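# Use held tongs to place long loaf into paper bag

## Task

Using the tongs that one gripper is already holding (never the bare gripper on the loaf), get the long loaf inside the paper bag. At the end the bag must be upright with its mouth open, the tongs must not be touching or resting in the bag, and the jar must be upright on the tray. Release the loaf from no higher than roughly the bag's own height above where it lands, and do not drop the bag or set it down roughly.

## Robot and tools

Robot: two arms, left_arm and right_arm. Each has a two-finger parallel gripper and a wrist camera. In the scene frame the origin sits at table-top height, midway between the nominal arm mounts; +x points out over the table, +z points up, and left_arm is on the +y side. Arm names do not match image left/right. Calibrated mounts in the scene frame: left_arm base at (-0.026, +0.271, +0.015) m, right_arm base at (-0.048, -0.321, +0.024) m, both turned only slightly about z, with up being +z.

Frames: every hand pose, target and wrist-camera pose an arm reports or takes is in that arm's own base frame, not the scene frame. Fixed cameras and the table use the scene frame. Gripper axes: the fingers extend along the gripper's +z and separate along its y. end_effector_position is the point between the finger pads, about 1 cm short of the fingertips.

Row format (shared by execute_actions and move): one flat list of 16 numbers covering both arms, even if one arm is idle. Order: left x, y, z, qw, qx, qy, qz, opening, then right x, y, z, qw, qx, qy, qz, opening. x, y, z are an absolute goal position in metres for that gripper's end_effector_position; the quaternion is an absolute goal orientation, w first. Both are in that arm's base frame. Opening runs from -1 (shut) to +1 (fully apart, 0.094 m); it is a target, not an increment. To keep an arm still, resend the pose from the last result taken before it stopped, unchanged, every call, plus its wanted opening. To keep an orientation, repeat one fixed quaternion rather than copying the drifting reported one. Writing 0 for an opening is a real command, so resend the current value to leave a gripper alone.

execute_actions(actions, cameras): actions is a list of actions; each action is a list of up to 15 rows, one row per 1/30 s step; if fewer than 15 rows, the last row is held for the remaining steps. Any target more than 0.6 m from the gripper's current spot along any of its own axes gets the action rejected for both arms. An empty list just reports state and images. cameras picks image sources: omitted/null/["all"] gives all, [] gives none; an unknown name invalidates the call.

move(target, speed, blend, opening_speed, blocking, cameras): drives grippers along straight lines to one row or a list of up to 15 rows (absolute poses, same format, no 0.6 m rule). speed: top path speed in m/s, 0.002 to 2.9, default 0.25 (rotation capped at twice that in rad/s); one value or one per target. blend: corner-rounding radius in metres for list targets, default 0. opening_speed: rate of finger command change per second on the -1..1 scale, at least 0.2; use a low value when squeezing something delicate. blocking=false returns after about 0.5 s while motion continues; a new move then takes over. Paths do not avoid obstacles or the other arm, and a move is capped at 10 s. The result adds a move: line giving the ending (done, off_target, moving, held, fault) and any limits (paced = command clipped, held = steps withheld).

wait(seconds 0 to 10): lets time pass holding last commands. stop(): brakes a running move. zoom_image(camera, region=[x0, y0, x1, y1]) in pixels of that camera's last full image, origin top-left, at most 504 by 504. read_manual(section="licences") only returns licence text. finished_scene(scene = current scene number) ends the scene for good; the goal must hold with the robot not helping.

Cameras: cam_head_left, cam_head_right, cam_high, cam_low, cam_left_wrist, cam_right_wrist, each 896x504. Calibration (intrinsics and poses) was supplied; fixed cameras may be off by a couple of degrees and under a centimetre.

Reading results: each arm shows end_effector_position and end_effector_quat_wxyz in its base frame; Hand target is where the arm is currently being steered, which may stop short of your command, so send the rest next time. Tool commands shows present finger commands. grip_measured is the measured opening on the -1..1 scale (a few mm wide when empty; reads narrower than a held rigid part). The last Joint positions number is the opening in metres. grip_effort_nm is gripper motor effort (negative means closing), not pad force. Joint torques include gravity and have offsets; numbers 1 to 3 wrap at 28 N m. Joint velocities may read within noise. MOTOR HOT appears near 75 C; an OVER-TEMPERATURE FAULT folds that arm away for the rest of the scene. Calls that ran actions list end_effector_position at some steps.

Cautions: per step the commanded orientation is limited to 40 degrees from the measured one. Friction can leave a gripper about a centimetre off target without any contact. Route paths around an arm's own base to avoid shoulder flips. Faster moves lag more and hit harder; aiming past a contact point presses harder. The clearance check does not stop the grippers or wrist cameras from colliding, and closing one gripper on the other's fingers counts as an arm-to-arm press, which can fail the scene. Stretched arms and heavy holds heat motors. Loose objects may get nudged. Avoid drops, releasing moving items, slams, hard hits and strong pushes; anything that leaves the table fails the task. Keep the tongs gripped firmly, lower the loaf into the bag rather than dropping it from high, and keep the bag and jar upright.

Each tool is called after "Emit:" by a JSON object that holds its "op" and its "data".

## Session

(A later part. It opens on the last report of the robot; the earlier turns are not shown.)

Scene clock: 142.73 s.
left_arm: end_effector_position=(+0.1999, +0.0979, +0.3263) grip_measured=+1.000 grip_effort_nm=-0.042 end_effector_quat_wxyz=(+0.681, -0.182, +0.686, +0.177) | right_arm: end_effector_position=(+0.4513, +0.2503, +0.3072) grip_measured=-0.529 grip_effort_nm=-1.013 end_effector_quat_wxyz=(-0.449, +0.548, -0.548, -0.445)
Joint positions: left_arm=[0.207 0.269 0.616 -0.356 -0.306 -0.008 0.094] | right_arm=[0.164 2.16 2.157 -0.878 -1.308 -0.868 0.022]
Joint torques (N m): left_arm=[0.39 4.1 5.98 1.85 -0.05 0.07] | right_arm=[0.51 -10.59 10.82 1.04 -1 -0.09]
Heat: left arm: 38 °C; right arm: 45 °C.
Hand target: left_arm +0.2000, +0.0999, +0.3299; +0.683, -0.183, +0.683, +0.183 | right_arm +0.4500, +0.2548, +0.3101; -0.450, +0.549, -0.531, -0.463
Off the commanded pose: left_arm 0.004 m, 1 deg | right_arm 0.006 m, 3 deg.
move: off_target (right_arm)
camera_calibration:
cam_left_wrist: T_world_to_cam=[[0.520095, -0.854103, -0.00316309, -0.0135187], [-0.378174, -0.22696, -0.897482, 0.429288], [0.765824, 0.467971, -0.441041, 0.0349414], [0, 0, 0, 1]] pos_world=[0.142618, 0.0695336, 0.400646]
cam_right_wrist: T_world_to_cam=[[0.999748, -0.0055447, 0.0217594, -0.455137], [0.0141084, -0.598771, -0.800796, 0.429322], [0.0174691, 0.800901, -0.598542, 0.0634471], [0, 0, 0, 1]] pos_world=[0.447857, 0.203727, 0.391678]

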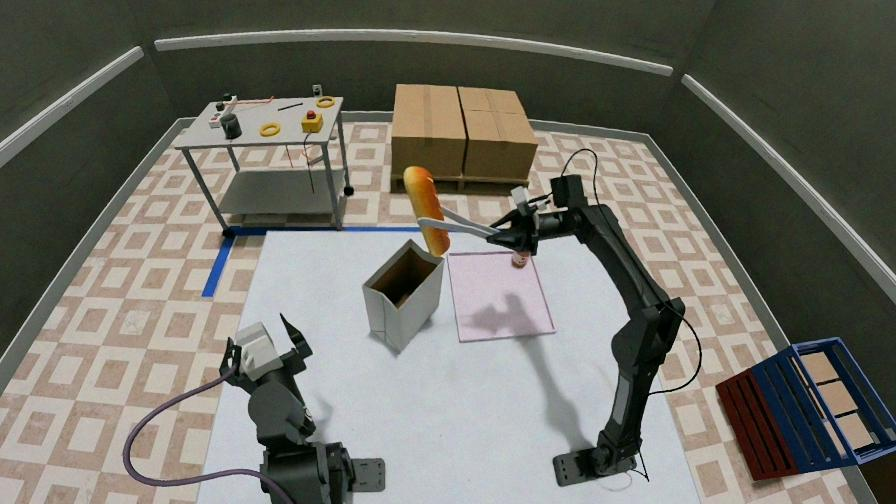

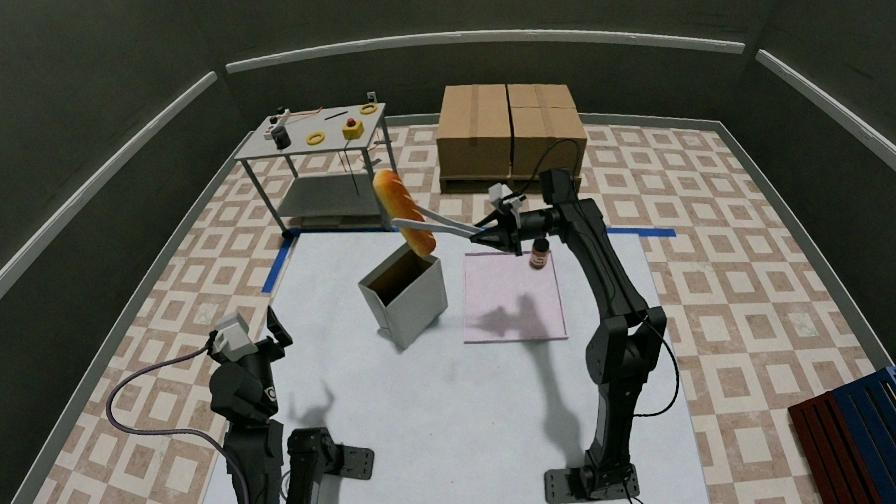

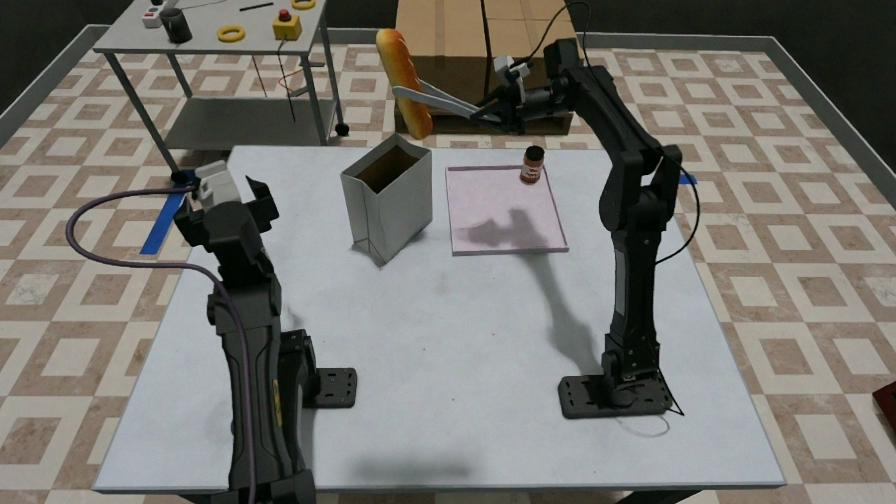

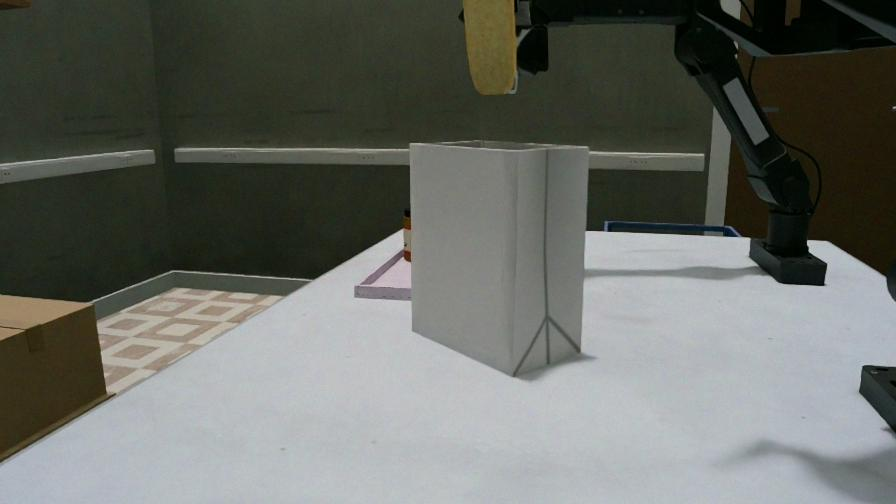

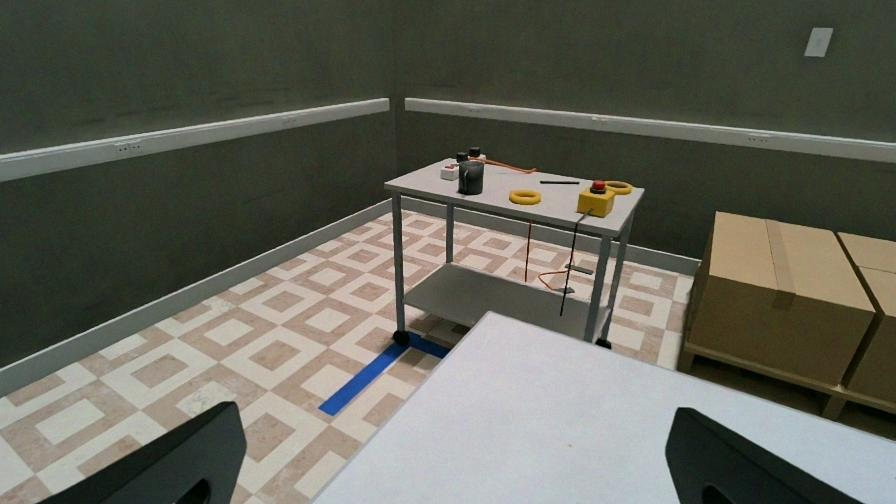

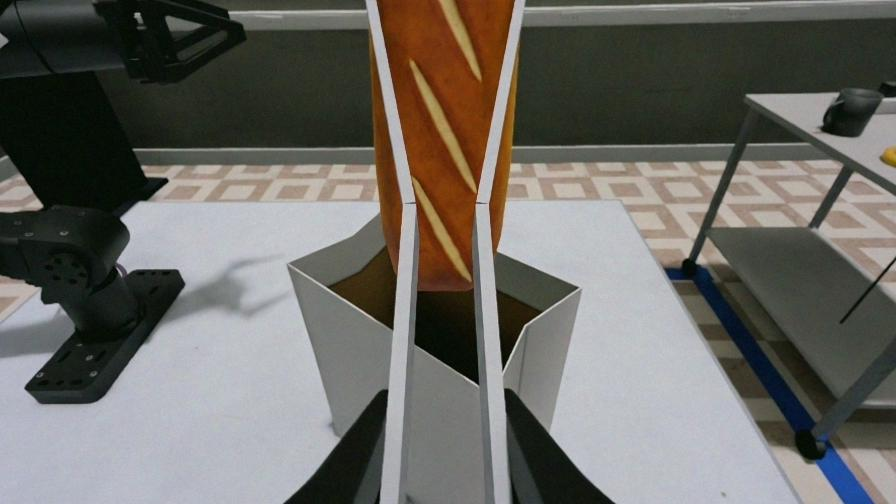

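Emit:
{"op": "move", "data": {"target": [[0.2,0.1,0.33,0.683,-0.183,0.683,0.183,1,0.443,0.3,0.305,0.4449,-0.5529,0.5302,0.4640,-0.75],[0.443,0.3,0.26,0.4449,-0.5529,0.5302,0.4640,-0.75]], "speed": 0.1, "cameras": ["cam_high","cam_right_wrist","cam_low"]}}


Emit:
{"op": "move", "data": {"target": [[0.2,0.1,0.33,0.683,-0.183,0.683,0.183,1,0.443,0.3,0.305,0.4449,-0.5529,0.5302,0.4640,-0.75],[0.2,0.1,0.33,0.683,-0.183,0.683,0.183,1,0.443,0.3,0.26,0.4449,-0.5529,0.5302,0.4640,-0.75]], "speed": 0.1, "cameras": ["cam_high","cam_right_wrist","cam_low"]}}

Emit:
{"op": "zoom_image", "data": {"camera": "cam_high", "region": [300, 60, 560, 280]}}

Scene clock: 173.57 s.
left_arm: end_effector_position=(+0.1998, +0.0980, +0.3265) grip_measured=+1.000 grip_effort_nm=-0.042 end_effector_quat_wxyz=(+0.682, -0.182, +0.686, +0.177) | right_arm: end_effector_position=(+0.4495, +0.3014, +0.2456) grip_measured=-0.529 grip_effort_nm=-1.018 end_effector_quat_wxyz=(-0.434, +0.550, -0.547, -0.458)
Joint positions: left_arm=[0.207 0.269 0.616 -0.356 -0.307 -0.008 0.094] | right_arm=[0.27 2.16 1.88 -0.433 -1.255 -0.665 0.022]
Joint torques (N m): left_arm=[0.55 4.07 5.85 1.82 -0.06 0.09] | right_arm=[-0.31 -16.05 7.06 1.46 -0.76 0.02]
Heat: left arm: 39 °C; right arm: 46 °C.
Hand target: left_arm +0.2000, +0.1000, +0.3299; +0.683, -0.183, +0.683, +0.183 | right_arm +0.4430, +0.3000, +0.2598; -0.444, +0.554, -0.530, -0.464
Off the commanded pose: left_arm 0.004 m, 1 deg | right_arm 0.016 m, 2 deg.
move: off_target (right_arm)
camera_calibration:
cam_right_wrist: T_world_to_cam=[[0.999723, 0.0227291, -0.00612872, -0.453319], [0.0087571, -0.600727, -0.799406, 0.413363], [-0.0218515, 0.799131, -0.60076, 0.00444696], [0, 0, 0, 1]] pos_world=[0.449671, 0.255068, 0.330338]
Images, in order (width x height): cam_high 896x504, cam_low 896x504, cam_right_wrist 896x504.

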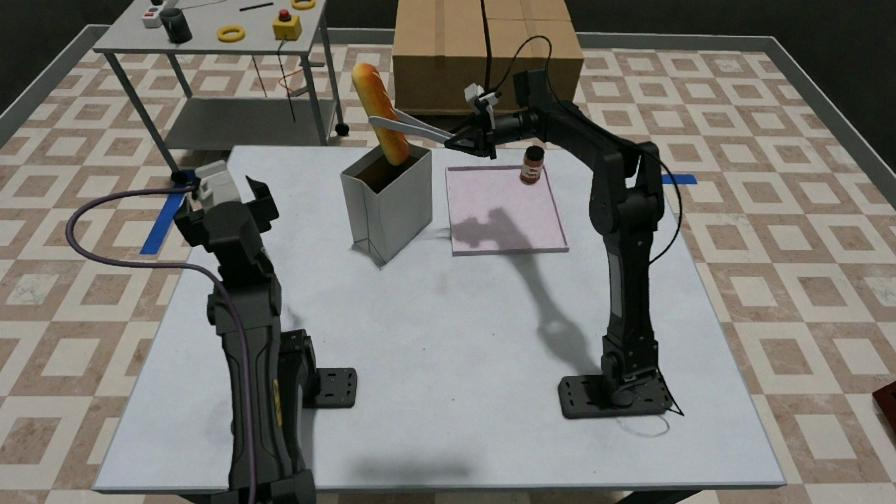

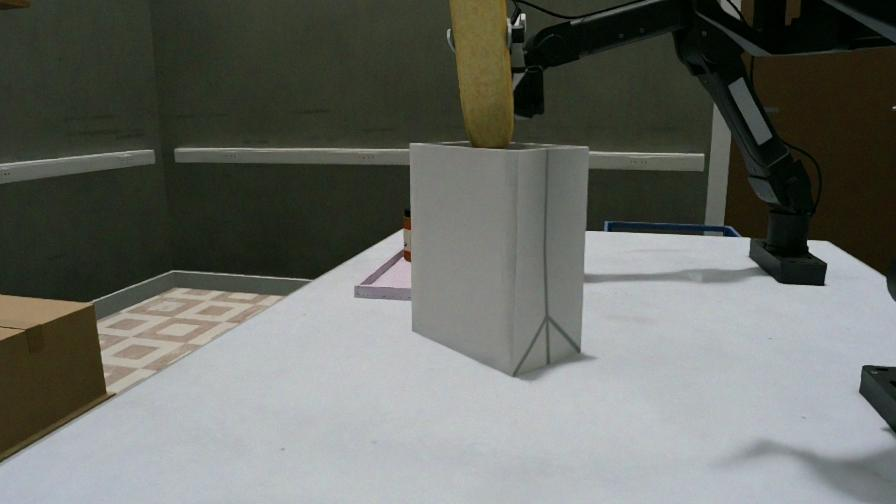

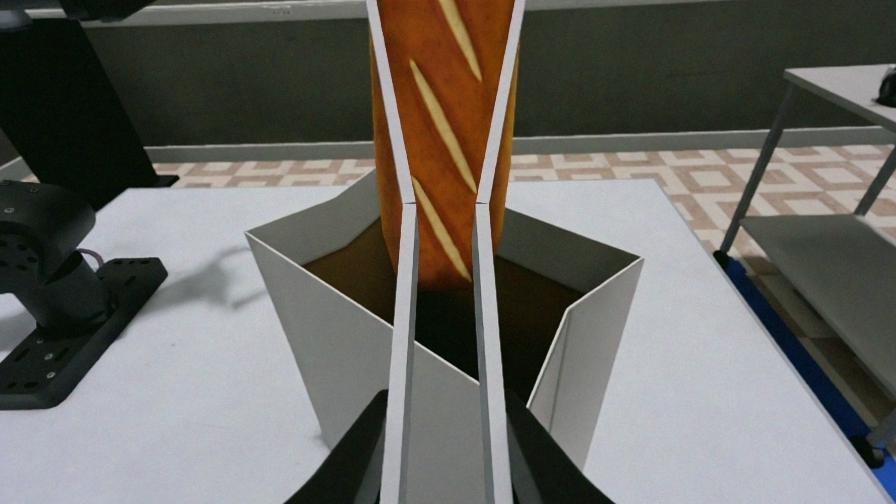

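Scaled by 1.938.

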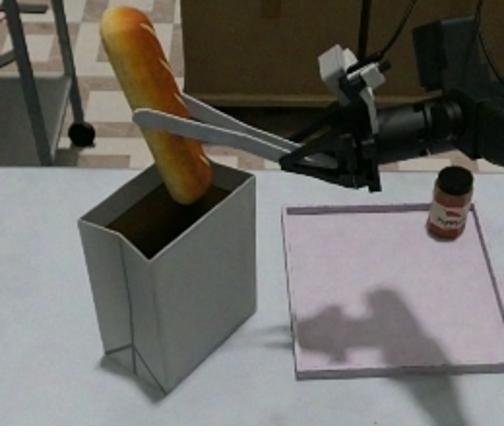

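Emit:
{"op": "move", "data": {"target": [[0.2,0.1,0.33,0.683,-0.183,0.683,0.183,1,0.443,0.315,0.24,0.4449,-0.5529,0.5302,0.4640,-0.75],[0.2,0.1,0.33,0.683,-0.183,0.683,0.183,1,0.441,0.315,0.197,0.4449,-0.5529,0.5302,0.4640,-0.75]], "speed": 0.07, "cameras": ["cam_high","cam_right_wrist","cam_low"]}}

Emit:
{"op": "zoom_image", "data": {"camera": "cam_high", "region": [300, 60, 560, 280]}}

Scene clock: 183.93 s.
left_arm: end_effector_position=(+0.1998, +0.0980, +0.3265) grip_measured=+1.000 grip_effort_nm=-0.042 end_effector_quat_wxyz=(+0.682, -0.182, +0.686, +0.177) | right_arm: end_effector_position=(+0.4452, +0.3124, +0.2021) grip_measured=-0.529 grip_effort_nm=-1.028 end_effector_quat_wxyz=(-0.449, +0.553, -0.537, -0.452)
Joint positions: left_arm=[0.207 0.269 0.616 -0.356 -0.307 -0.008 0.094] | right_arm=[0.295 2.16 1.671 -0.121 -1.236 -0.594 0.022]
Joint torques (N m): left_arm=[0.46 4 5.89 1.84 -0.07 0.09] | right_arm=[0.42 -12.46 6.99 1.53 -0.63 0.03]
Heat: left arm: 39 °C; right arm: 50 °C.
Hand target: left_arm +0.2000, +0.0999, +0.3299; +0.683, -0.183, +0.683, +0.183 | right_arm +0.4409, +0.3149, +0.1970; -0.444, +0.554, -0.530, -0.464
Off the commanded pose: left_arm 0.004 m, 1 deg | right_arm 0.007 m, 2 deg.
move: done
camera_calibration:
cam_right_wrist: T_world_to_cam=[[0.999428, 0.0185289, 0.028276, -0.455063], [0.033766, -0.587825, -0.808283, 0.371784], [0.00164476, 0.808776, -0.588114, -0.0465875], [0, 0, 0, 1]] pos_world=[0.442326, 0.264654, 0.285975]
Images, in order (width x height): cam_high 896x504, cam_low 896x504, cam_right_wrist 896x504.

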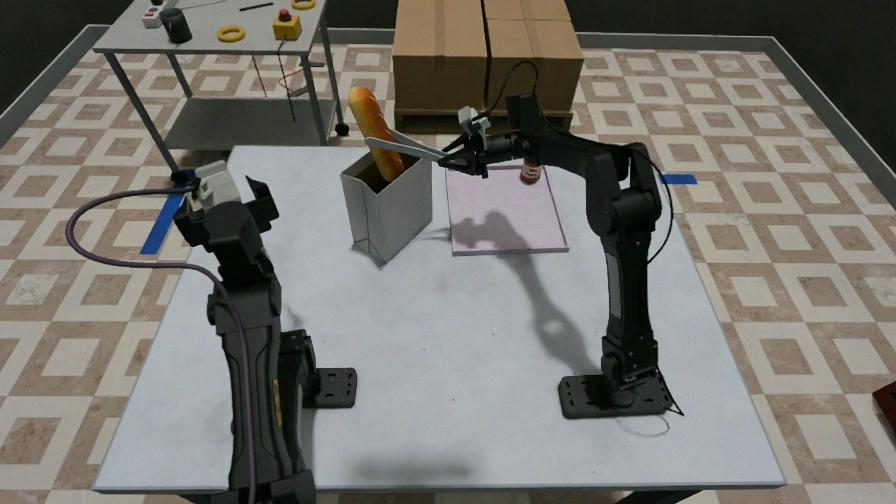

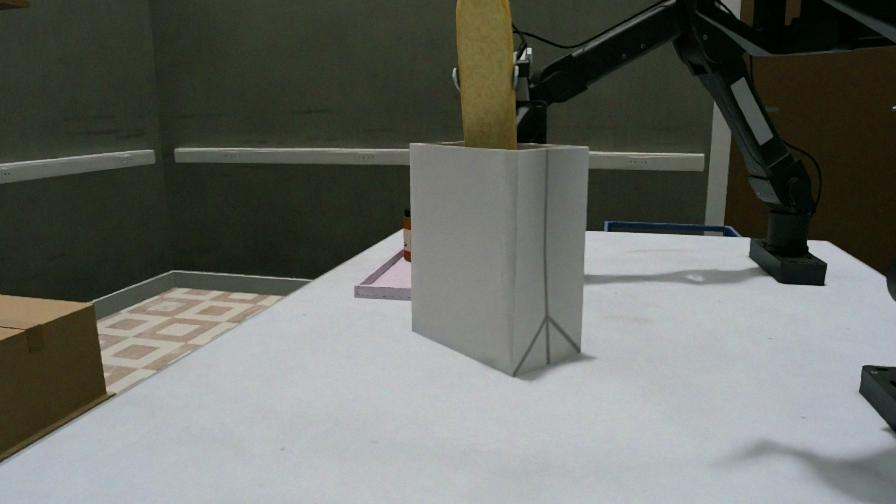

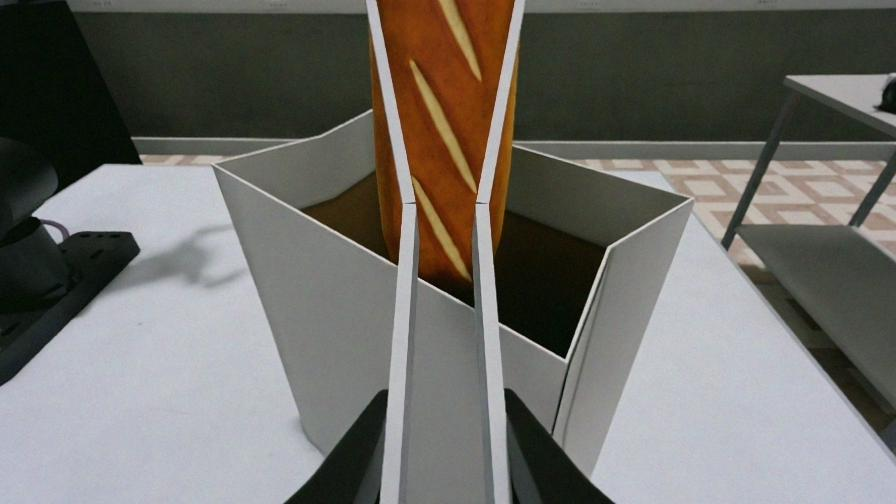

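Scaled by 1.938.

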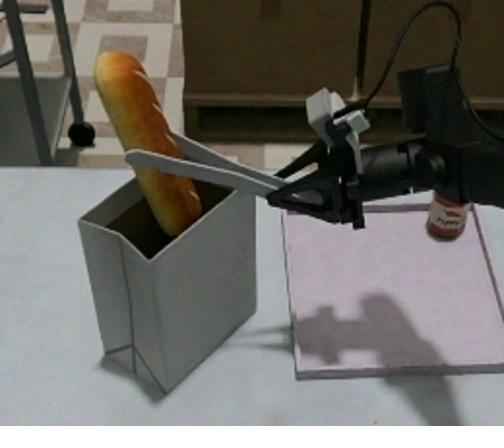

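Emit:
{"op": "move", "data": {"target": [0.2,0.1,0.33,0.683,-0.183,0.683,0.183,1,0.443,0.315,0.18,0.4449,-0.5529,0.5302,0.4640,-0.75], "speed": 0.05, "cameras": ["cam_high","cam_low","cam_right_wrist"]}}

Emit:
{"op": "zoom_image", "data": {"camera": "cam_high", "region": [300, 60, 560, 280]}}

Scene clock: 190.90 s.
left_arm: end_effector_position=(+0.1998, +0.0980, +0.3265) grip_measured=+1.000 grip_effort_nm=-0.042 end_effector_quat_wxyz=(+0.682, -0.182, +0.686, +0.177) | right_arm: end_effector_position=(+0.4461, +0.3126, +0.1924) grip_measured=-0.529 grip_effort_nm=-1.018 end_effector_quat_wxyz=(-0.454, +0.555, -0.533, -0.450)
Joint positions: left_arm=[0.207 0.269 0.616 -0.356 -0.307 -0.008 0.094] | right_arm=[0.295 2.172 1.644 -0.068 -1.236 -0.594 0.022]
Joint torques (N m): left_arm=[0.35 4.15 5.93 1.81 0 0.08] | right_arm=[0.27 -11.17 6.97 1.57 -0.63 0.04]
Heat: left arm: 39 °C; right arm: 50 °C.
Hand target: left_arm +0.2000, +0.1000, +0.3299; +0.683, -0.183, +0.683, +0.183 | right_arm +0.4428, +0.3149, +0.1800; -0.444, +0.553, -0.531, -0.464
Off the commanded pose: left_arm 0.004 m, 1 deg | right_arm 0.013 m, 2 deg.
move: off_target (right_arm)
camera_calibration:
cam_right_wrist: T_world_to_cam=[[0.998987, 0.0182246, 0.0411447, -0.45784], [0.0440321, -0.584514, -0.810188, 0.358818], [0.00928426, 0.811179, -0.584724, -0.0572885], [0, 0, 0, 1]] pos_world=[0.442109, 0.264549, 0.27605]
Images, in order (width x height): cam_high 896x504, cam_low 896x504, cam_right_wrist 896x504.

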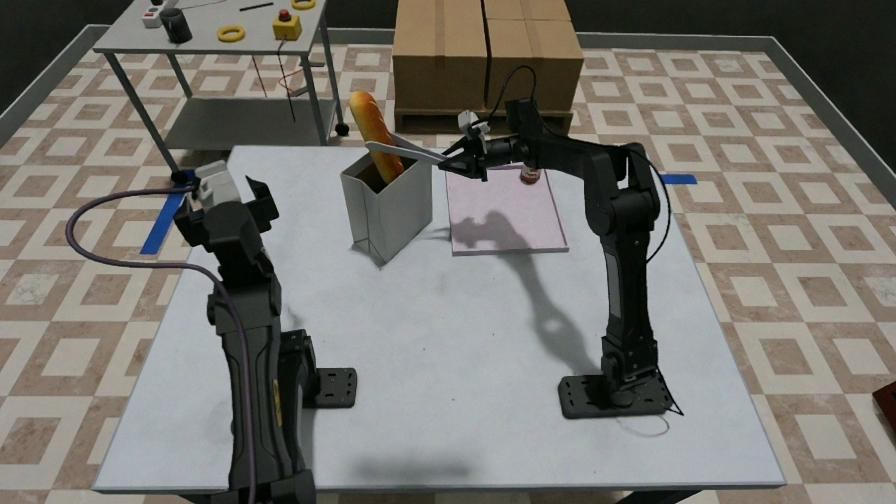

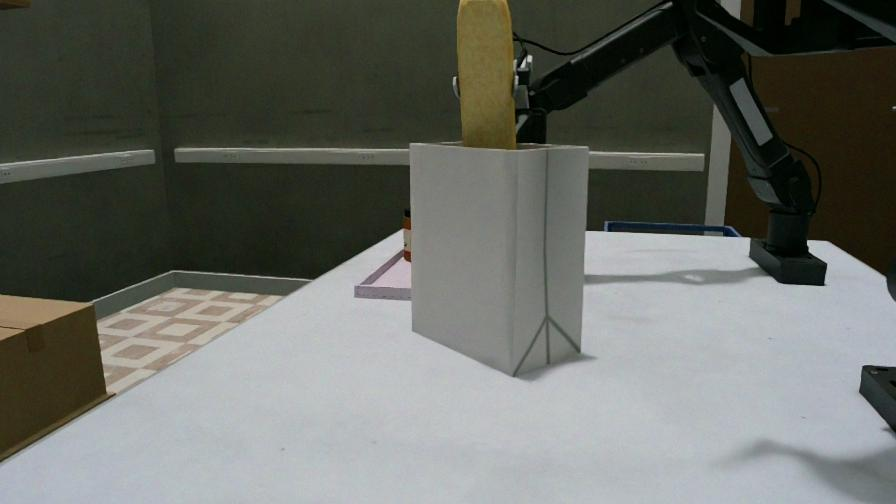

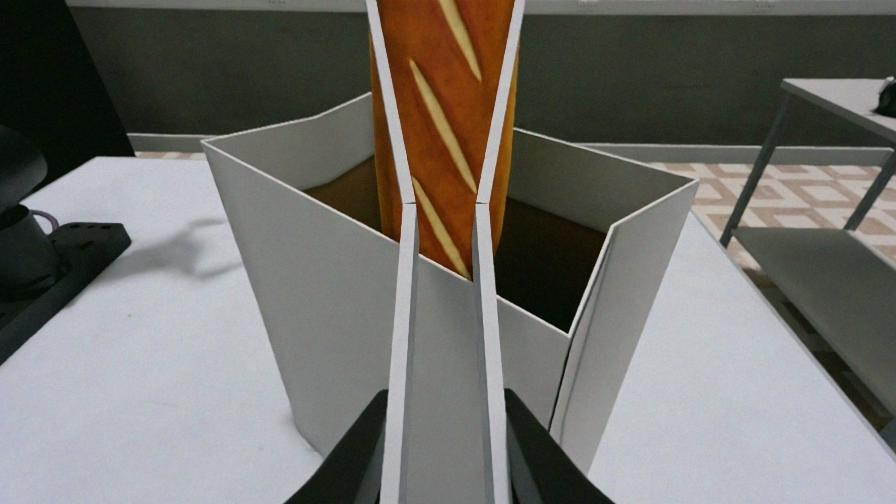

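Scaled by 1.938.

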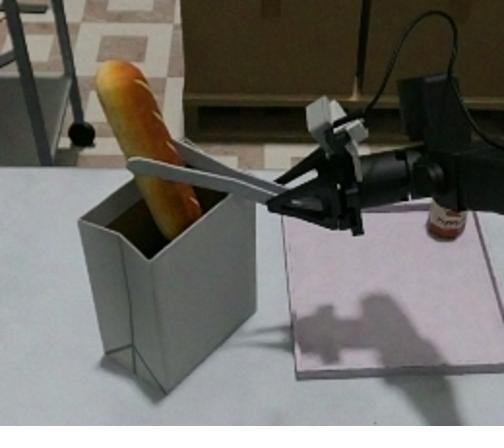

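Emit:
{"op": "move", "data": {"target": [0.2,0.1,0.33,0.683,-0.183,0.683,0.183,1,0.443,0.315,0.18,0.4449,-0.5529,0.5302,0.4640,-0.15], "opening_speed": 0.6, "cameras": ["cam_high","cam_low","cam_right_wrist"]}}

Scene clock: 199.80 s.
left_arm: end_effector_position=(+0.1998, +0.0980, +0.3266) grip_measured=+1.000 grip_effort_nm=-0.042 end_effector_quat_wxyz=(+0.682, -0.182, +0.686, +0.177) | right_arm: end_effector_position=(+0.4472, +0.3130, +0.1941) grip_measured=-0.152 grip_effort_nm=0.120 end_effector_quat_wxyz=(-0.459, +0.557, -0.529, -0.447)
Joint positions: left_arm=[0.207 0.269 0.616 -0.355 -0.307 -0.008 0.094] | right_arm=[0.295 2.172 1.644 -0.052 -1.236 -0.592 0.04]
Joint torques (N m): left_arm=[0.36 4.22 6.01 1.81 -0.03 0.06] | right_arm=[0.28 -11.21 6.86 1.46 -0.62 0.06]
Heat: left arm: 40 °C; right arm: 49 °C.
Hand target: left_arm +0.2000, +0.1000, +0.3299; +0.683, -0.183, +0.683, +0.183 | right_arm +0.4429, +0.3149, +0.1801; -0.444, +0.553, -0.531, -0.464
Off the commanded pose: left_arm 0.004 m, 1 deg | right_arm 0.015 m, 3 deg.
move: off_target (right_arm)
camera_calibration:
cam_right_wrist: T_world_to_cam=[[0.998328, 0.0177632, 0.0550148, -0.461317], [0.0550908, -0.580804, -0.812177, 0.354631], [0.017526, 0.813849, -0.580811, -0.0617776], [0, 0, 0, 1]] pos_world=[0.442091, 0.264444, 0.277522]
Images, in order (width x height): cam_high 896x504, cam_low 896x504, cam_right_wrist 896x504.

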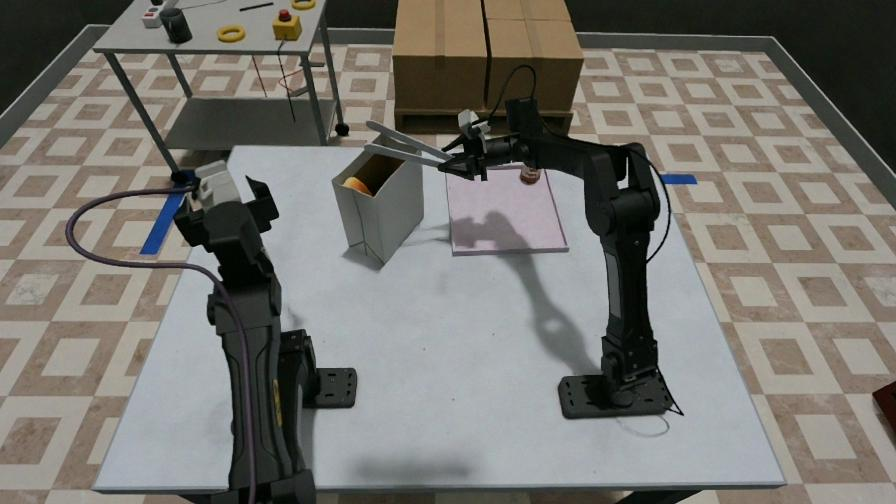

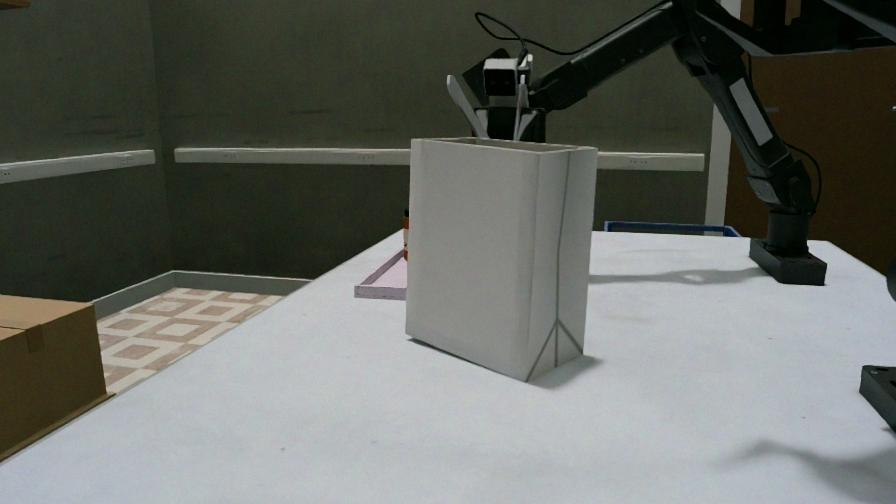

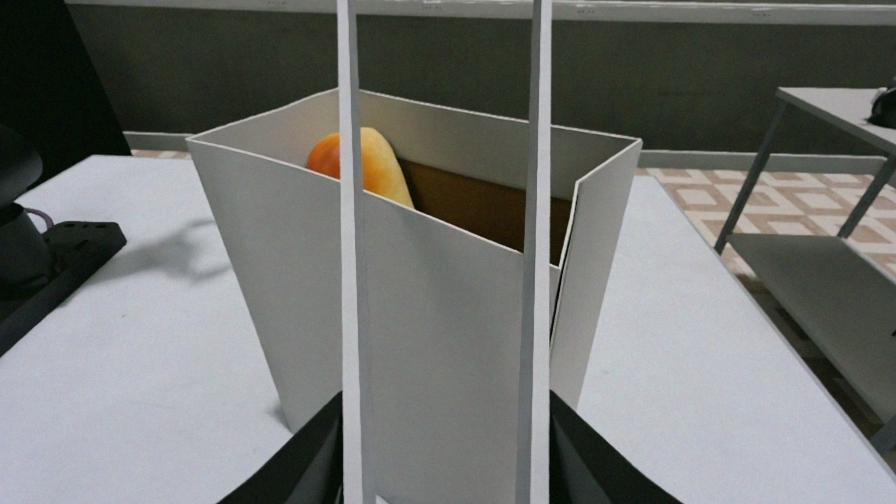

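In the bag. Lift away.

Emit:
{"op": "move", "data": {"target": [[0.2,0.1,0.33,0.683,-0.183,0.683,0.183,1,0.443,0.31,0.3,0.4449,-0.5529,0.5302,0.4640,-0.15],[0.2,0.1,0.33,0.683,-0.183,0.683,0.183,1,0.38,0.16,0.34,0.5389,-0.3429,0.6423,0.2878,-0.15]], "speed": [0.12,0.25], "cameras": ["cam_high","cam_low"]}}

Scene clock: 209.23 s.
left_arm: end_effector_position=(+0.1998, +0.0980, +0.3266) grip_measured=+1.000 grip_effort_nm=-0.042 end_effector_quat_wxyz=(+0.682, -0.182, +0.686, +0.177) | right_arm: end_effector_position=(+0.3834, +0.1624, +0.3358) grip_measured=-0.152 grip_effort_nm=0.115 end_effector_quat_wxyz=(+0.560, -0.362, +0.679, +0.307)
Joint positions: left_arm=[0.207 0.269 0.616 -0.355 -0.307 -0.008 0.094] | right_arm=[0.051 1.377 1.187 -0.12 -0.917 -0.237 0.04]
Joint torques (N m): left_arm=[0.35 4.04 5.7 1.86 -0.07 0.05] | right_arm=[-0.51 -7.92 7.27 1.77 -0.14 0.04]
Heat: left arm: 40 °C; right arm: 49 °C.
Hand target: left_arm +0.2000, +0.1000, +0.3299; +0.683, -0.183, +0.683, +0.183 | right_arm +0.3801, +0.1601, +0.3401; +0.567, -0.361, +0.676, +0.303
Off the commanded pose: left_arm 0.004 m, 1 deg | right_arm 0.006 m, 1 deg.
move: done
Images, in order (width x height): cam_high 896x504, cam_low 896x504.

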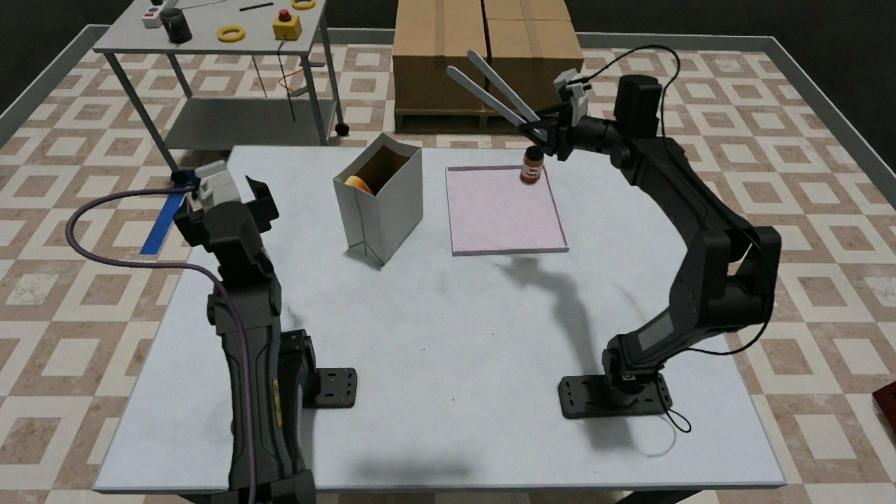

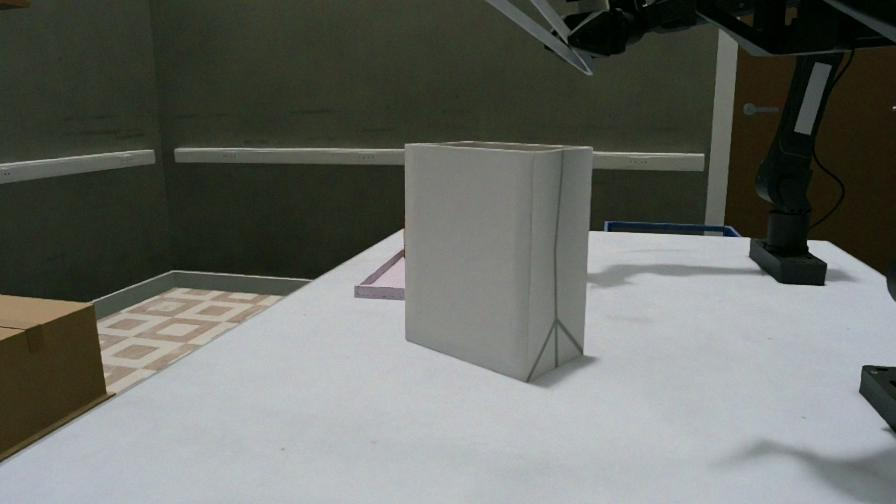

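Emit:
{"op": "finished_scene", "data": {"scene": 2}}

The scene is finished: the task was done.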